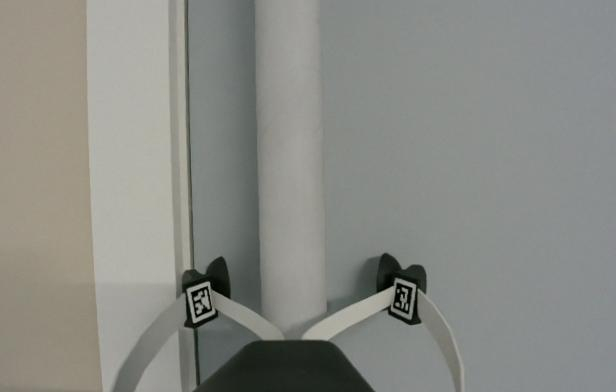

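Call:
move(blocking=false, cameras=[], r2={"joints":{"gripper_m":-0.03}})

Call:
wait(seconds=1.2, cameras=["r2_wrist_camera"])

Call:
move(blocking=false, cameras=[], r2={"base":{"translate_m":-0.323,"strafe_m":-0.1927},"joints":{"wrist_yaw_rad":0.396},"speeds":{"wrist_yaw_rad":0.12},"pace":"slow"})

Call:
wait(seconds=4.6, cameras=["r2_head_camera","r2_wrist_camera"])

Scene clock: 201.77 s.
move: r2 moving
r1: as last shown
r1.lidar_m: 1.23 1.22 1.56 2.25 2.30 1.68 1.61 1.65 2.21 2.45 1.72 1.30
r1.servo_current: wrist_yaw_rad=52(59) wrist_pitch_rad=46(46) wrist_roll_rad=59(59) gripper_m=46(46)
r1.wrist_depth_mm: 904 - - - - 1008 - / 891 - - - 1042 1060 - / 917 - - - 1025 1042 - / 904 - - - 1060 1008 - / 917 - - - - 1042 - / 904 1008 190 - 187 991 - / - 163 - 137 - 1008 -
r2.base_odometry: x=-3.587 y=-1.450 heading=-2.876
r2.turned_by_wheels: +0.000
r2.turned_by_imu: +0.000
r2.base_tilt: forward=-0.7 right=+0.1
r2.lidar_m: 0.59 0.71 1.00 1.85 1.95 2.74 1.73 1.71 2.96 2.49 0.96 0.71
r2.base_status: not commanded
r2.joint_positions: lift_m=+0.820 arm_m=+0.210 wrist_yaw_rad=+0.001 wrist_pitch_rad=+0.001 wrist_roll_rad=+0.000 gripper_m=+0.072
r2.joint_status: gripper_m moving
r2.measured_speeds: all 0
r2.motor_effort: lift_m=+20(20) arm_m=+5(5) wheel_0=+4(5) wheel_1=+3(4) wheel_2=-7(8)
r2.servo_current: wrist_yaw_rad=52(52) wrist_pitch_rad=46(46) wrist_roll_rad=46(59) gripper_m=124(130)
r2.contact_limits: translate_m 0.1
r2.hand_pose: x=+0.6693 y=-0.0871 z=+0.9977 quat_wxyz=(+1.000, +0.000, +0.001, +0.000) (m; r2's base frame)
r2.wrist_depth_mm: 251 236 245 167 239 236 234 / 252 237 247 165 240 237 235 / 254 238 248 167 242 239 236 / 256 238 250 169 243 241 239 / 257 240 252 170 245 243 239 / 259 242 191 169 193 244 241 / 260 243 255 - 248 244 243
pictures: none
No camera images: "cameras" was empty.

Scene clock: 202.97 s.
earlier move: r2 moving
r1.base_odometry: x=-0.738 y=+1.352 heading=-2.413
r1.turned_by_wheels: +0.000
r1.turned_by_imu: +0.000
r1.base_tilt: forward=-1.6 right=+1.3
r1.lidar_m: 1.23 1.22 1.58 2.25 2.33 1.72 1.60 1.69 2.25 2.45 1.75 1.30
r1.base_status: not commanded
r1.joint_positions: lift_m=+0.820 arm_m=+0.000 wrist_yaw_rad=+0.002 wrist_pitch_rad=+0.002 wrist_roll_rad=+0.000 gripper_m=+0.056
r1.joint_status: not commanded
r1.measured_speeds: all 0
r1.motor_effort: lift_m=+24(24) arm_m=+4(4) wheel_0=+1(2) wheel_1=+2(2) wheel_2=+0(1)
r1.servo_current: wrist_yaw_rad=65(65) wrist_pitch_rad=46(52) wrist_roll_rad=39(65) gripper_m=46(46)
r1.hand_pose: x=+0.4595 y=-0.0867 z=+0.9972 quat_wxyz=(+1.000, +0.000, +0.001, +0.001) (m; r1's base frame)
r1.wrist_depth_mm: 917 - - - - 1008 - / 891 - - - 1060 1078 - / 904 - - - 1060 1060 - / 904 - - - 1042 1025 - / 917 - - - - 1025 - / 891 991 190 - 187 991 - / - 164 - 137 - 991 -
r2.base_odometry: x=-3.587 y=-1.450 heading=-2.876
r2.turned_by_wheels: +0.000
r2.turned_by_imu: +0.001
r2.base_tilt: forward=-0.7 right=+0.0
r2.lidar_m: 0.59 0.72 1.00 1.85 1.95 2.74 1.72 1.74 2.98 2.46 0.99 0.71
r2.base_status: not commanded
r2.joint_positions: lift_m=+0.820 arm_m=+0.210 wrist_yaw_rad=+0.001 wrist_pitch_rad=+0.001 wrist_roll_rad=+0.000 gripper_m=-0.028
r2.joint_status: gripper_m moving
r2.measured_speeds: translate_m=+0.000 strafe_m=+0.000 rotate_rad=+0.000 lift_m=+0.000 arm_m=+0.000 wrist_yaw_rad=+0.001 wrist_pitch_rad=+0.000 wrist_roll_rad=+0.000
r2.motor_effort: lift_m=+20(20) arm_m=+4(5) wheel_0=+3(5) wheel_1=+3(4) wheel_2=-2(8)
r2.servo_current: wrist_yaw_rad=33(59) wrist_pitch_rad=46(46) wrist_roll_rad=46(59) gripper_m=104(208)
r2.contact_limits: translate_m 0.1
r2.hand_pose: x=+0.6694 y=-0.0871 z=+0.9977 quat_wxyz=(+1.000, +0.000, +0.001, +0.001) (m; r2's base frame)
r2.wrist_depth_mm: 251 235 245 162 236 234 229 / 253 236 246 163 236 234 230 / 255 237 247 163 239 235 231 / 257 240 249 167 241 237 234 / 258 241 250 166 242 238 236 / 262 243 186 167 180 239 236 / 263 244 253 - 244 - 238
wait: 1.20 s; no rest
pictures: r2_wrist_camera
Images, in order (width x height): r2_wrist_camera 616x392.

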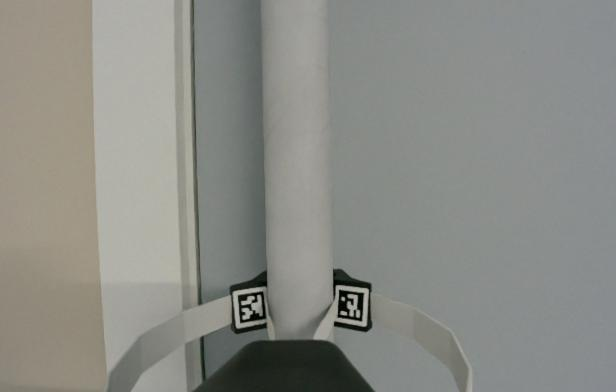

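Scene clock: 203.47 s.
earlier move: r2 done
move: r2 moving
r1: as last shown
r1.base_tilt: forward=-1.6 right=+1.2
r1.lidar_m: 1.24 1.22 1.60 2.23 2.32 1.72 1.62 1.67 2.23 2.46 1.75 1.30
r1.servo_current: wrist_yaw_rad=46(72) wrist_pitch_rad=39(46) wrist_roll_rad=39(52) gripper_m=39(46)
r1.wrist_depth_mm: 891 - - - - 1008 - / 904 - - - 1042 1042 - / 917 - - - 1060 1042 - / 904 - - - 1078 1025 - / 904 - - - - 1025 - / 904 991 190 - 188 976 - / - 163 - 136 - 960 -
r2.base_odometry: x=-3.578 y=-1.440 heading=-2.876
r2.turned_by_wheels: +0.000
r2.turned_by_imu: -0.003
r2.base_tilt: forward=-0.6 right=+0.1
r2.lidar_m: 0.63 0.72 1.02 1.85 1.97 2.74 1.72 1.71 2.95 2.55 0.98 0.72
r2.base_status: translate_m moving; strafe_m moving
r2.joint_positions: lift_m=+0.820 arm_m=+0.210 wrist_yaw_rad=+0.052 wrist_pitch_rad=+0.001 wrist_roll_rad=+0.000 gripper_m=-0.028
r2.joint_status: wrist_yaw_rad moving; the others done
r2.measured_speeds: translate_m=-0.051 strafe_m=-0.029 rotate_rad=-0.002 lift_m=+0.000 arm_m=+0.000 wrist_yaw_rad=+0.105 wrist_pitch_rad=+0.000 wrist_roll_rad=+0.000
r2.motor_effort: lift_m=+20(20) arm_m=-4(4) wheel_0=-5(5) wheel_1=-12(12) wheel_2=+18(20)
r2.servo_current: wrist_yaw_rad=72(72) wrist_pitch_rad=46(46) wrist_roll_rad=39(59) gripper_m=117(124)
r2.hand_pose: x=+0.6735 y=-0.0723 z=+0.9977 quat_wxyz=(+1.000, +0.000, +0.001, +0.026) (m; r2's base frame)
r2.wrist_depth_mm: 266 246 246 163 236 229 225 / 267 248 248 163 236 231 226 / 268 249 249 164 238 232 227 / 272 250 250 165 240 234 229 / 273 252 252 167 241 235 230 / 276 253 184 167 180 236 232 / 277 271 256 - 242 236 233
pictures: none
No camera images: "cameras" was empty.

Scene clock: 207.90 s.
earlier move: r2 done
r1.base_odometry: x=-0.738 y=+1.352 heading=-2.413
r1.turned_by_wheels: +0.000
r1.turned_by_imu: +0.000
r1.base_tilt: forward=-1.6 right=+1.3
r1.lidar_m: 1.32 1.22 1.59 2.25 2.30 1.70 1.61 1.67 2.26 2.47 1.77 1.31
r1.base_status: not commanded
r1.joint_positions: lift_m=+0.820 arm_m=+0.000 wrist_yaw_rad=+0.002 wrist_pitch_rad=+0.002 wrist_roll_rad=+0.000 gripper_m=+0.056
r1.joint_status: not commanded
r1.measured_speeds: all 0
r1.motor_effort: lift_m=+24(24) arm_m=+4(4) wheel_0=+2(2) wheel_1=+2(2) wheel_2=+0(1)
r1.servo_current: wrist_yaw_rad=65(78) wrist_pitch_rad=39(52) wrist_roll_rad=33(65) gripper_m=46(46)
r1.hand_pose: x=+0.4595 y=-0.0867 z=+0.9972 quat_wxyz=(+1.000, +0.000, +0.001, +0.001) (m; r1's base frame)
r1.wrist_depth_mm: 917 - - - - 1025 - / 904 - - - - - - / 904 - - - 1336 - - / 904 - - - 1430 1008 - / 904 - - - - 1042 - / 917 991 190 - 188 976 - / - 163 - 136 1430 991 -
r2.base_odometry: x=-3.327 y=-1.179 heading=-2.872
r2.turned_by_wheels: +0.004
r2.turned_by_imu: +0.008
r2.base_tilt: forward=-0.6 right=+0.0
r2.lidar_m: 0.61 1.06 1.48 2.05 2.17 3.04 1.37 1.40 2.74 2.68 1.41 0.78
r2.base_status: done
r2.joint_positions: lift_m=+0.820 arm_m=+0.210 wrist_yaw_rad=+0.412 wrist_pitch_rad=+0.001 wrist_roll_rad=+0.000 gripper_m=-0.028
r2.joint_status: all done
r2.measured_speeds: all 0
r2.motor_effort: lift_m=+20(21) arm_m=-4(5) wheel_0=+21(24) wheel_1=-1(14) wheel_2=+24(26)
r2.servo_current: wrist_yaw_rad=85(104) wrist_pitch_rad=39(46) wrist_roll_rad=46(59) gripper_m=117(130)
r2.hand_pose: x=+0.6802 y=+0.0353 z=+0.9977 quat_wxyz=(+0.979, +0.000, +0.001, +0.204) (m; r2's base frame)
r2.wrist_depth_mm: - - 250 166 231 221 214 / - - 250 166 232 223 216 / - - 252 167 233 224 217 / - - 254 167 234 225 218 / - - 256 167 236 225 220 / - - 180 168 233 226 220 / - - - - 238 226 223
wait: 4.43 of 4.6 s (r2 has come to rest)
pictures: r2_head_camera, r2_wrist_camera
Images, in order (width x height): r2_head_camera 420x560, r2_wrist_camera 616x392.

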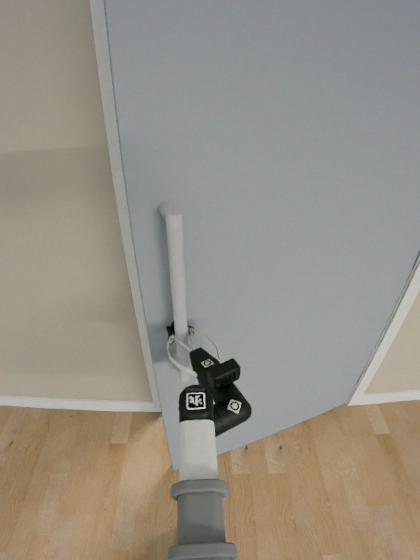

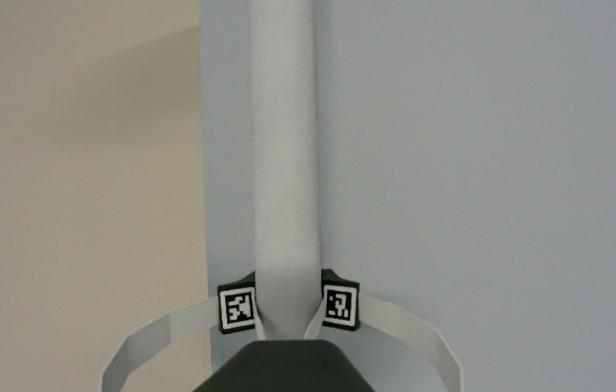

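Door opening. Legs 2–4.

Call:
move(blocking=false, cameras=[], r2={"base":{"translate_m":-0.2245,"strafe_m":-0.3017},"joints":{"wrist_yaw_rad":0.79},"speeds":{"wrist_yaw_rad":0.12},"pace":"slow"})

Call:
wait(seconds=4.6, cameras=["r2_wrist_camera"])

Call:
move(blocking=false, cameras=[], r2={"base":{"translate_m":-0.0921,"strafe_m":-0.3645},"joints":{"wrist_yaw_rad":1.18},"speeds":{"wrist_yaw_rad":0.12},"pace":"slow"})

Call:
wait(seconds=4.6, cameras=["r2_wrist_camera","r2_head_camera"])

Scene clock: 213.77 s.
move: r2 moving
r1: as last shown
r1.lidar_m: 1.30 1.22 1.61 2.23 2.32 1.71 1.61 1.64 2.25 2.46 1.72 1.31
r1.servo_current: wrist_yaw_rad=52(59) wrist_pitch_rad=39(52) wrist_roll_rad=52(52) gripper_m=39(46)
r1.wrist_depth_mm: 904 - - - - 1025 - / 891 - - - - - - / 891 - - - 1366 - - / 917 - - - 1397 1042 - / 917 - - - - 1025 - / 904 991 190 - 189 976 - / - 163 - 137 1397 991 -
r2.base_odometry: x=-3.323 y=-1.167 heading=-2.869
r2.turned_by_wheels: +0.003
r2.turned_by_imu: +0.004
r2.base_tilt: forward=-0.6 right=+0.0
r2.lidar_m: 0.62 1.06 1.48 2.08 2.20 3.07 1.35 1.58 2.75 2.65 1.40 0.84
r2.base_status: translate_m moving; strafe_m moving
r2.joint_positions: lift_m=+0.820 arm_m=+0.210 wrist_yaw_rad=+0.458 wrist_pitch_rad=+0.001 wrist_roll_rad=+0.000 gripper_m=-0.028
r2.joint_status: wrist_yaw_rad moving
r2.measured_speeds: translate_m=-0.028 strafe_m=-0.040 rotate_rad=+0.000 lift_m=+0.000 arm_m=+0.000 wrist_yaw_rad=+0.117 wrist_pitch_rad=+0.000 wrist_roll_rad=+0.000
r2.motor_effort: lift_m=+20(20) arm_m=-4(5) wheel_0=+16(21) wheel_1=-7(7) wheel_2=+25(26)
r2.servo_current: wrist_yaw_rad=33(124) wrist_pitch_rad=39(46) wrist_roll_rad=46(52) gripper_m=124(124)
r2.hand_pose: x=+0.6783 y=+0.0491 z=+0.9977 quat_wxyz=(+0.974, +0.000, +0.001, +0.227) (m; r2's base frame)
r2.wrist_depth_mm: - - 251 164 229 219 212 / - - 252 164 231 220 211 / - - 254 165 232 222 214 / - - 256 166 234 224 215 / - - 257 166 236 223 216 / - - 183 168 180 224 217 / - - 260 - 236 223 220
pictures: none
No camera images: "cameras" was empty.

Scene clock: 218.37 s.
earlier move: r2 moving
r1.base_odometry: x=-0.738 y=+1.352 heading=-2.413
r1.turned_by_wheels: +0.000
r1.turned_by_imu: +0.000
r1.base_tilt: forward=-1.6 right=+1.3
r1.lidar_m: 1.36 1.23 1.60 2.23 2.33 1.70 1.60 1.68 2.24 2.47 1.74 1.29
r1.base_status: not commanded
r1.joint_positions: lift_m=+0.820 arm_m=+0.000 wrist_yaw_rad=+0.002 wrist_pitch_rad=+0.002 wrist_roll_rad=+0.000 gripper_m=+0.056
r1.joint_status: not commanded
r1.measured_speeds: all 0
r1.motor_effort: lift_m=+24(24) arm_m=+4(4) wheel_0=+2(2) wheel_1=+2(2) wheel_2=+0(1)
r1.servo_current: wrist_yaw_rad=39(65) wrist_pitch_rad=46(52) wrist_roll_rad=46(72) gripper_m=39(52)
r1.hand_pose: x=+0.4595 y=-0.0867 z=+0.9972 quat_wxyz=(+1.000, +0.000, +0.001, +0.001) (m; r1's base frame)
r1.wrist_depth_mm: 917 - - - - 1008 - / 904 - - - - - - / 891 - - 1537 - - - / 904 - - - - 1025 - / 917 - - - - 1025 - / 904 991 190 - 187 976 - / - 164 - 137 - 1008 -
r2.base_odometry: x=-3.192 y=-0.829 heading=-2.870
r2.turned_by_wheels: +0.000
r2.turned_by_imu: +0.171
r2.base_tilt: forward=-0.6 right=+0.0
r2.lidar_m: 0.60 0.67 2.11 2.38 2.69 1.25 1.18 2.86 2.35 2.37 1.37 0.86
r2.base_status: translate_m moving; strafe_m moving
r2.joint_positions: lift_m=+0.820 arm_m=+0.210 wrist_yaw_rad=+0.804 wrist_pitch_rad=+0.001 wrist_roll_rad=+0.000 gripper_m=-0.028
r2.joint_status: all done
r2.measured_speeds: translate_m=-0.001 strafe_m=+0.001 rotate_rad=+0.000 lift_m=+0.000 arm_m=+0.000 wrist_yaw_rad=+0.000 wrist_pitch_rad=+0.000 wrist_roll_rad=+0.000
r2.motor_effort: lift_m=+20(21) arm_m=-9(9) wheel_0=+15(28) wheel_1=+2(8) wheel_2=+13(28)
r2.servo_current: wrist_yaw_rad=78(124) wrist_pitch_rad=39(46) wrist_roll_rad=39(59) gripper_m=111(124)
r2.hand_pose: x=+0.6442 y=+0.1471 z=+0.9977 quat_wxyz=(+0.920, +0.000, +0.000, +0.391) (m; r2's base frame)
r2.wrist_depth_mm: - - - 164 216 196 - / - - - 164 219 196 183 / - - - 166 220 199 184 / - - - 166 222 200 185 / - - - 167 224 201 186 / - - 186 167 179 201 187 / - - - - 223 196 187
wait: 4.60 s; no rest
pictures: r2_wrist_camera
Images, in order (width x height): r2_wrist_camera 616x392.

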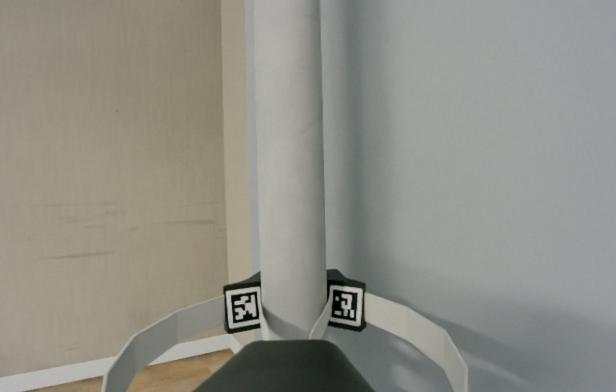

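Scene clock: 218.87 s.
earlier move: r2 done
move: r2 moving
r1: as last shown
r1.base_tilt: forward=-1.5 right=+1.3
r1.lidar_m: 1.35 1.21 1.60 2.24 2.33 1.70 1.61 1.66 2.24 2.46 1.72 1.30
r1.motor_effort: lift_m=+24(24) arm_m=+4(4) wheel_0=+1(2) wheel_1=+2(2) wheel_2=+1(1)
r1.servo_current: wrist_yaw_rad=39(65) wrist_pitch_rad=33(52) wrist_roll_rad=46(59) gripper_m=39(46)
r1.wrist_depth_mm: 904 - - - - 1025 - / 904 - - - - - - / 904 - - 1537 - - - / 904 - - - - 1008 - / 891 - - - - 1008 - / 931 1008 190 - 187 976 - / - 163 - 137 - 991 -
r2.base_odometry: x=-3.193 y=-0.816 heading=-2.867
r2.turned_by_wheels: +0.003
r2.turned_by_imu: +0.005
r2.base_tilt: forward=-0.6 right=+0.0
r2.lidar_m: 0.58 0.64 2.09 2.39 2.70 1.26 1.17 2.82 2.38 2.34 1.35 0.84
r2.base_status: translate_m moving; strafe_m moving
r2.joint_positions: lift_m=+0.820 arm_m=+0.210 wrist_yaw_rad=+0.848 wrist_pitch_rad=+0.001 wrist_roll_rad=+0.000 gripper_m=-0.028
r2.joint_status: wrist_yaw_rad moving
r2.measured_speeds: translate_m=-0.013 strafe_m=-0.047 rotate_rad=+0.001 lift_m=+0.000 arm_m=+0.000 wrist_yaw_rad=+0.120 wrist_pitch_rad=+0.000 wrist_roll_rad=+0.000
r2.motor_effort: lift_m=+20(20) arm_m=-9(9) wheel_0=+18(21) wheel_1=-6(9) wheel_2=+20(22)
r2.servo_current: wrist_yaw_rad=52(91) wrist_pitch_rad=46(46) wrist_roll_rad=52(52) gripper_m=117(124)
r2.hand_pose: x=+0.6375 y=+0.1585 z=+0.9977 quat_wxyz=(+0.911, +0.000, +0.000, +0.411) (m; r2's base frame)
r2.wrist_depth_mm: - - - 163 216 194 179 / - - - 165 219 195 180 / - - - 164 220 196 182 / - - - 168 222 198 182 / - - - 166 223 199 183 / - - 186 167 179 196 185 / - - - - 223 195 -
pictures: none
No camera images: "cameras" was empty.

Scene clock: 223.47 s.
earlier move: r2 moving
r1.base_odometry: x=-0.738 y=+1.352 heading=-2.413
r1.turned_by_wheels: +0.000
r1.turned_by_imu: +0.000
r1.base_tilt: forward=-1.6 right=+1.3
r1.lidar_m: 1.35 1.22 1.60 2.23 2.31 1.69 1.61 1.67 2.25 2.45 1.72 1.31
r1.base_status: not commanded
r1.joint_positions: lift_m=+0.820 arm_m=+0.000 wrist_yaw_rad=+0.002 wrist_pitch_rad=+0.002 wrist_roll_rad=+0.000 gripper_m=+0.056
r1.joint_status: not commanded
r1.measured_speeds: all 0
r1.motor_effort: lift_m=+23(24) arm_m=+4(4) wheel_0=+1(2) wheel_1=+2(2) wheel_2=+1(1)
r1.servo_current: wrist_yaw_rad=65(72) wrist_pitch_rad=33(52) wrist_roll_rad=39(72) gripper_m=46(52)
r1.hand_pose: x=+0.4595 y=-0.0867 z=+0.9972 quat_wxyz=(+1.000, +0.000, +0.001, +0.001) (m; r1's base frame)
r1.wrist_depth_mm: 904 - - - - 1025 - / 904 - - - - - - / 917 - - - - - - / 904 - - - - 1025 - / 917 - - - - 1008 - / 904 991 190 - 187 991 - / - 163 - 137 - 976 -
r2.base_odometry: x=-3.203 y=-0.453 heading=-2.868
r2.turned_by_wheels: -0.001
r2.turned_by_imu: +0.455
r2.base_tilt: forward=-0.6 right=+0.0
r2.lidar_m: 0.60 0.57 2.66 2.94 1.40 1.50 2.59 2.09 2.07 1.19 0.87 0.64
r2.base_status: translate_m moving; strafe_m moving
r2.joint_positions: lift_m=+0.820 arm_m=+0.211 wrist_yaw_rad=+1.183 wrist_pitch_rad=+0.001 wrist_roll_rad=+0.000 gripper_m=-0.028
r2.joint_status: all done
r2.measured_speeds: translate_m=-0.003 strafe_m=+0.001 rotate_rad=-0.001 lift_m=+0.000 arm_m=+0.000 wrist_yaw_rad=+0.000 wrist_pitch_rad=+0.000 wrist_roll_rad=+0.000
r2.motor_effort: lift_m=+20(21) arm_m=-13(13) wheel_0=+11(31) wheel_1=-2(9) wheel_2=+13(27)
r2.servo_current: wrist_yaw_rad=46(91) wrist_pitch_rad=46(46) wrist_roll_rad=46(59) gripper_m=117(124)
r2.hand_pose: x=+0.5715 y=+0.2338 z=+0.9977 quat_wxyz=(+0.830, +0.000, +0.000, +0.557) (m; r2's base frame)
r2.wrist_depth_mm: - - - 163 229 156 - / - - - 164 220 156 - / - - - 165 235 159 - / - - - 165 237 159 135 / - - - 169 227 160 136 / - - 184 167 181 160 136 / - - - - 217 148 -
wait: 4.60 s; no rest
pictures: r2_head_camera, r2_wrist_camera
Images, in order (width x height): r2_head_camera 420x560, r2_wrist_camera 616x392.

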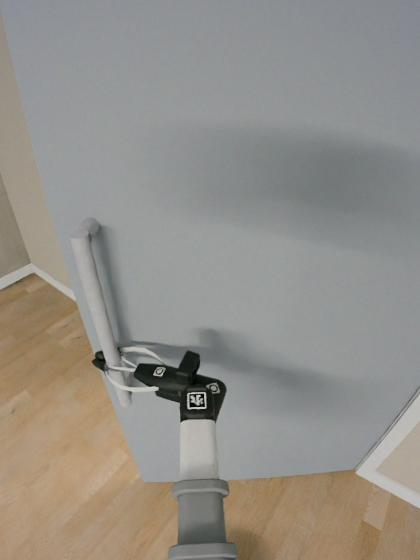

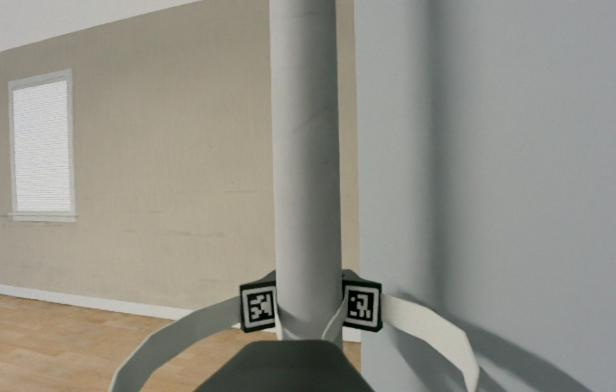

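Call:
move(blocking=false, cameras=[], r2={"base":{"translate_m":-0.216,"strafe_m":-0.161},"joints":{"wrist_yaw_rad":1.3,"arm_m":0.12},"speeds":{"wrist_yaw_rad":0.05,"arm_m":0.035},"pace":"slow"})

Call:
wait(seconds=3.7, cameras=["r2_head_camera"])

Scene clock: 258.43 s.
earlier move: r2 done
move: r2 moving
r1: as last shown
r1.base_tilt: forward=-1.6 right=+1.2
r1.lidar_m: 1.35 1.22 1.58 2.24 2.33 1.70 1.60 1.66 2.25 2.46 1.73 1.30
r1.motor_effort: lift_m=+24(24) arm_m=+3(4) wheel_0=+1(2) wheel_1=+2(2) wheel_2=+0(1)
r1.servo_current: wrist_yaw_rad=52(72) wrist_pitch_rad=39(46) wrist_roll_rad=65(65) gripper_m=39(46)
r1.wrist_depth_mm: 891 - - - - 991 - / 904 - - - - - - / 904 - - 1576 - - - / 904 - - 1661 - 1025 - / 904 - - - - 1025 - / 917 1008 189 - 187 991 - / - 163 - 137 - 991 -
r2.base_odometry: x=-3.194 y=-0.443 heading=-2.865
r2.turned_by_wheels: +0.002
r2.turned_by_imu: +0.010
r2.base_tilt: forward=-0.6 right=+0.0
r2.lidar_m: 0.57 0.52 2.69 2.97 1.39 1.56 2.57 2.05 2.05 1.17 0.86 0.64
r2.base_status: translate_m moving; strafe_m moving
r2.joint_positions: lift_m=+0.820 arm_m=+0.195 wrist_yaw_rad=+1.196 wrist_pitch_rad=+0.001 wrist_roll_rad=+0.000 gripper_m=-0.028
r2.joint_status: arm_m moving; wrist_yaw_rad moving
r2.measured_speeds: translate_m=-0.045 strafe_m=-0.029 rotate_rad=-0.001 lift_m=+0.000 arm_m=-0.035 wrist_yaw_rad=+0.051 wrist_pitch_rad=+0.000 wrist_roll_rad=+0.000
r2.motor_effort: lift_m=+20(20) arm_m=-14(16) wheel_0=+14(15) wheel_1=-9(11) wheel_2=+23(25)
r2.servo_current: wrist_yaw_rad=59(98) wrist_pitch_rad=39(46) wrist_roll_rad=46(52) gripper_m=117(124)
r2.hand_pose: x=+0.5523 y=+0.2364 z=+0.9977 quat_wxyz=(+0.826, +0.000, +0.000, +0.563) (m; r2's base frame)
r2.wrist_depth_mm: - - - 164 221 156 - / - - - 165 222 158 - / - - - 167 236 160 - / - - - 165 227 161 137 / - - - 168 228 162 - / - - 185 167 180 163 - / - - - - 218 150 -
pictures: none
No camera images: "cameras" was empty.

Scene clock: 261.83 s.
earlier move: r2 done
r1.base_odometry: x=-0.738 y=+1.352 heading=-2.413
r1.turned_by_wheels: +0.000
r1.turned_by_imu: +0.000
r1.base_tilt: forward=-1.6 right=+1.3
r1.lidar_m: 1.37 1.22 1.59 2.24 2.31 1.71 1.62 1.67 2.26 2.46 1.74 1.28
r1.base_status: not commanded
r1.joint_positions: lift_m=+0.820 arm_m=+0.000 wrist_yaw_rad=+0.002 wrist_pitch_rad=+0.002 wrist_roll_rad=+0.000 gripper_m=+0.056
r1.joint_status: not commanded
r1.measured_speeds: all 0
r1.motor_effort: lift_m=+24(24) arm_m=+4(4) wheel_0=+1(2) wheel_1=+2(2) wheel_2=+0(1)
r1.servo_current: wrist_yaw_rad=39(72) wrist_pitch_rad=46(52) wrist_roll_rad=59(72) gripper_m=46(46)
r1.hand_pose: x=+0.4595 y=-0.0867 z=+0.9972 quat_wxyz=(+1.000, +0.000, +0.001, +0.001) (m; r1's base frame)
r1.wrist_depth_mm: 891 - - - - 1008 - / 904 - - - - - - / 904 - - - - - - / 904 - - - - 1042 - / 917 - - - - 1025 - / 904 991 190 - 188 976 - / - 163 - 143 - 1008 -
r2.base_odometry: x=-3.039 y=-0.240 heading=-2.865
r2.turned_by_wheels: +0.000
r2.turned_by_imu: +0.179
r2.base_tilt: forward=-0.7 right=+0.0
r2.lidar_m: 0.50 0.46 2.91 1.67 1.43 3.32 2.09 1.85 1.70 1.02 0.88 0.56
r2.base_status: done
r2.joint_positions: lift_m=+0.820 arm_m=+0.120 wrist_yaw_rad=+1.305 wrist_pitch_rad=+0.001 wrist_roll_rad=+0.000 gripper_m=-0.028
r2.joint_status: all done
r2.measured_speeds: all 0
r2.motor_effort: lift_m=+20(20) arm_m=-10(18) wheel_0=+19(25) wheel_1=-6(11) wheel_2=+17(29)
r2.servo_current: wrist_yaw_rad=65(98) wrist_pitch_rad=39(46) wrist_roll_rad=52(65) gripper_m=124(124)
r2.hand_pose: x=+0.4514 y=+0.2553 z=+0.9977 quat_wxyz=(+0.795, +0.000, +0.000, +0.607) (m; r2's base frame)
r2.wrist_depth_mm: - - - 162 214 153 - / - - - 163 217 155 - / - - - 165 232 156 - / - - - 166 235 157 133 / - - - 167 236 158 134 / - - 185 167 180 152 135 / - - - - 213 140 -
wait: 3.40 of 3.7 s (r2 has come to rest)
pictures: r2_head_camera
Images, in order (width x height): r2_head_camera 420x560.

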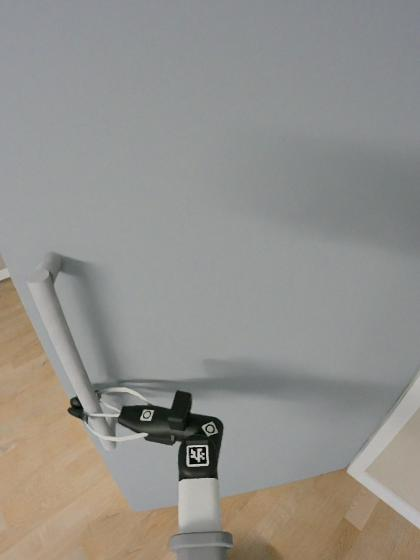

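Call:
move(blocking=false, cameras=["r2_head_camera","r2_wrist_camera"])

Scene clock: 283.63 s.
r1.base_odometry: x=-0.738 y=+1.352 heading=-2.413
r1.turned_by_wheels: +0.000
r1.turned_by_imu: +0.000
r1.base_tilt: forward=-1.6 right=+1.3
r1.lidar_m: 1.40 1.23 1.57 2.24 2.32 1.68 1.61 1.67 2.24 2.46 1.74 1.29
r1.base_status: not commanded
r1.joint_positions: lift_m=+0.820 arm_m=+0.000 wrist_yaw_rad=+0.002 wrist_pitch_rad=+0.002 wrist_roll_rad=+0.000 gripper_m=+0.056
r1.joint_status: not commanded
r1.measured_speeds: all 0
r1.motor_effort: lift_m=+24(24) arm_m=+4(4) wheel_0=+1(2) wheel_1=+2(2) wheel_2=+0(1)
r1.servo_current: wrist_yaw_rad=46(72) wrist_pitch_rad=46(52) wrist_roll_rad=52(72) gripper_m=39(46)
r1.hand_pose: x=+0.4595 y=-0.0867 z=+0.9972 quat_wxyz=(+1.000, +0.000, +0.001, +0.001) (m; r1's base frame)
r1.wrist_depth_mm: 891 - - - - 1008 - / 891 - - - - - - / 904 - - - - - - / 904 - - - - 1008 - / 904 - - - - 1025 - / 917 991 190 - 187 1025 - / - 163 - 143 - 991 -
r2.base_odometry: x=-3.039 y=-0.240 heading=-2.865
r2.turned_by_wheels: +0.000
r2.turned_by_imu: +0.001
r2.base_tilt: forward=-0.6 right=+0.0
r2.lidar_m: 0.51 0.48 2.92 1.68 1.45 3.34 2.08 1.85 1.65 1.04 0.87 0.57
r2.base_status: done
r2.joint_positions: lift_m=+0.820 arm_m=+0.120 wrist_yaw_rad=+1.305 wrist_pitch_rad=+0.001 wrist_roll_rad=+0.000 gripper_m=-0.028
r2.joint_status: all done
r2.measured_speeds: all 0
r2.motor_effort: lift_m=+20(20) arm_m=-10(18) wheel_0=+19(25) wheel_1=-6(11) wheel_2=+16(29)
r2.servo_current: wrist_yaw_rad=46(98) wrist_pitch_rad=39(46) wrist_roll_rad=39(65) gripper_m=117(124)
r2.hand_pose: x=+0.4514 y=+0.2553 z=+0.9977 quat_wxyz=(+0.795, +0.000, +0.000, +0.607) (m; r2's base frame)
r2.wrist_depth_mm: - - - 162 214 153 - / - - - 163 217 155 - / - - - 165 231 156 - / - - - 166 236 157 133 / - - - 167 236 158 134 / - - 185 167 180 152 135 / - - - - 213 140 -
pictures: r2_head_camera, r2_wrist_camera
Images, in order (width x height): r2_head_camera 420x560, r2_wrist_camera 616x392.

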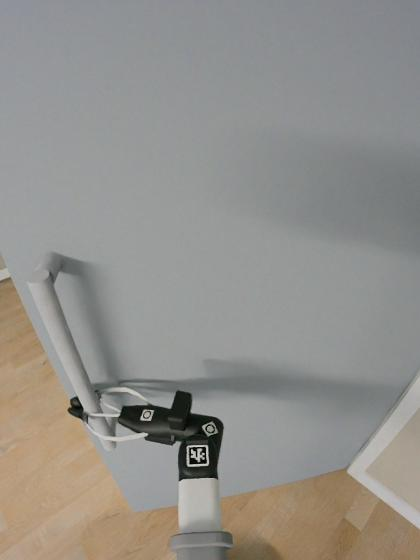

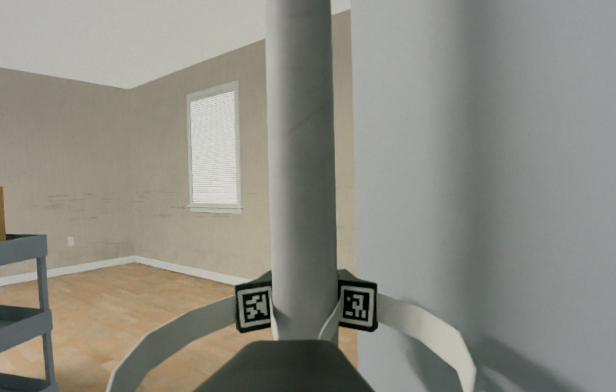

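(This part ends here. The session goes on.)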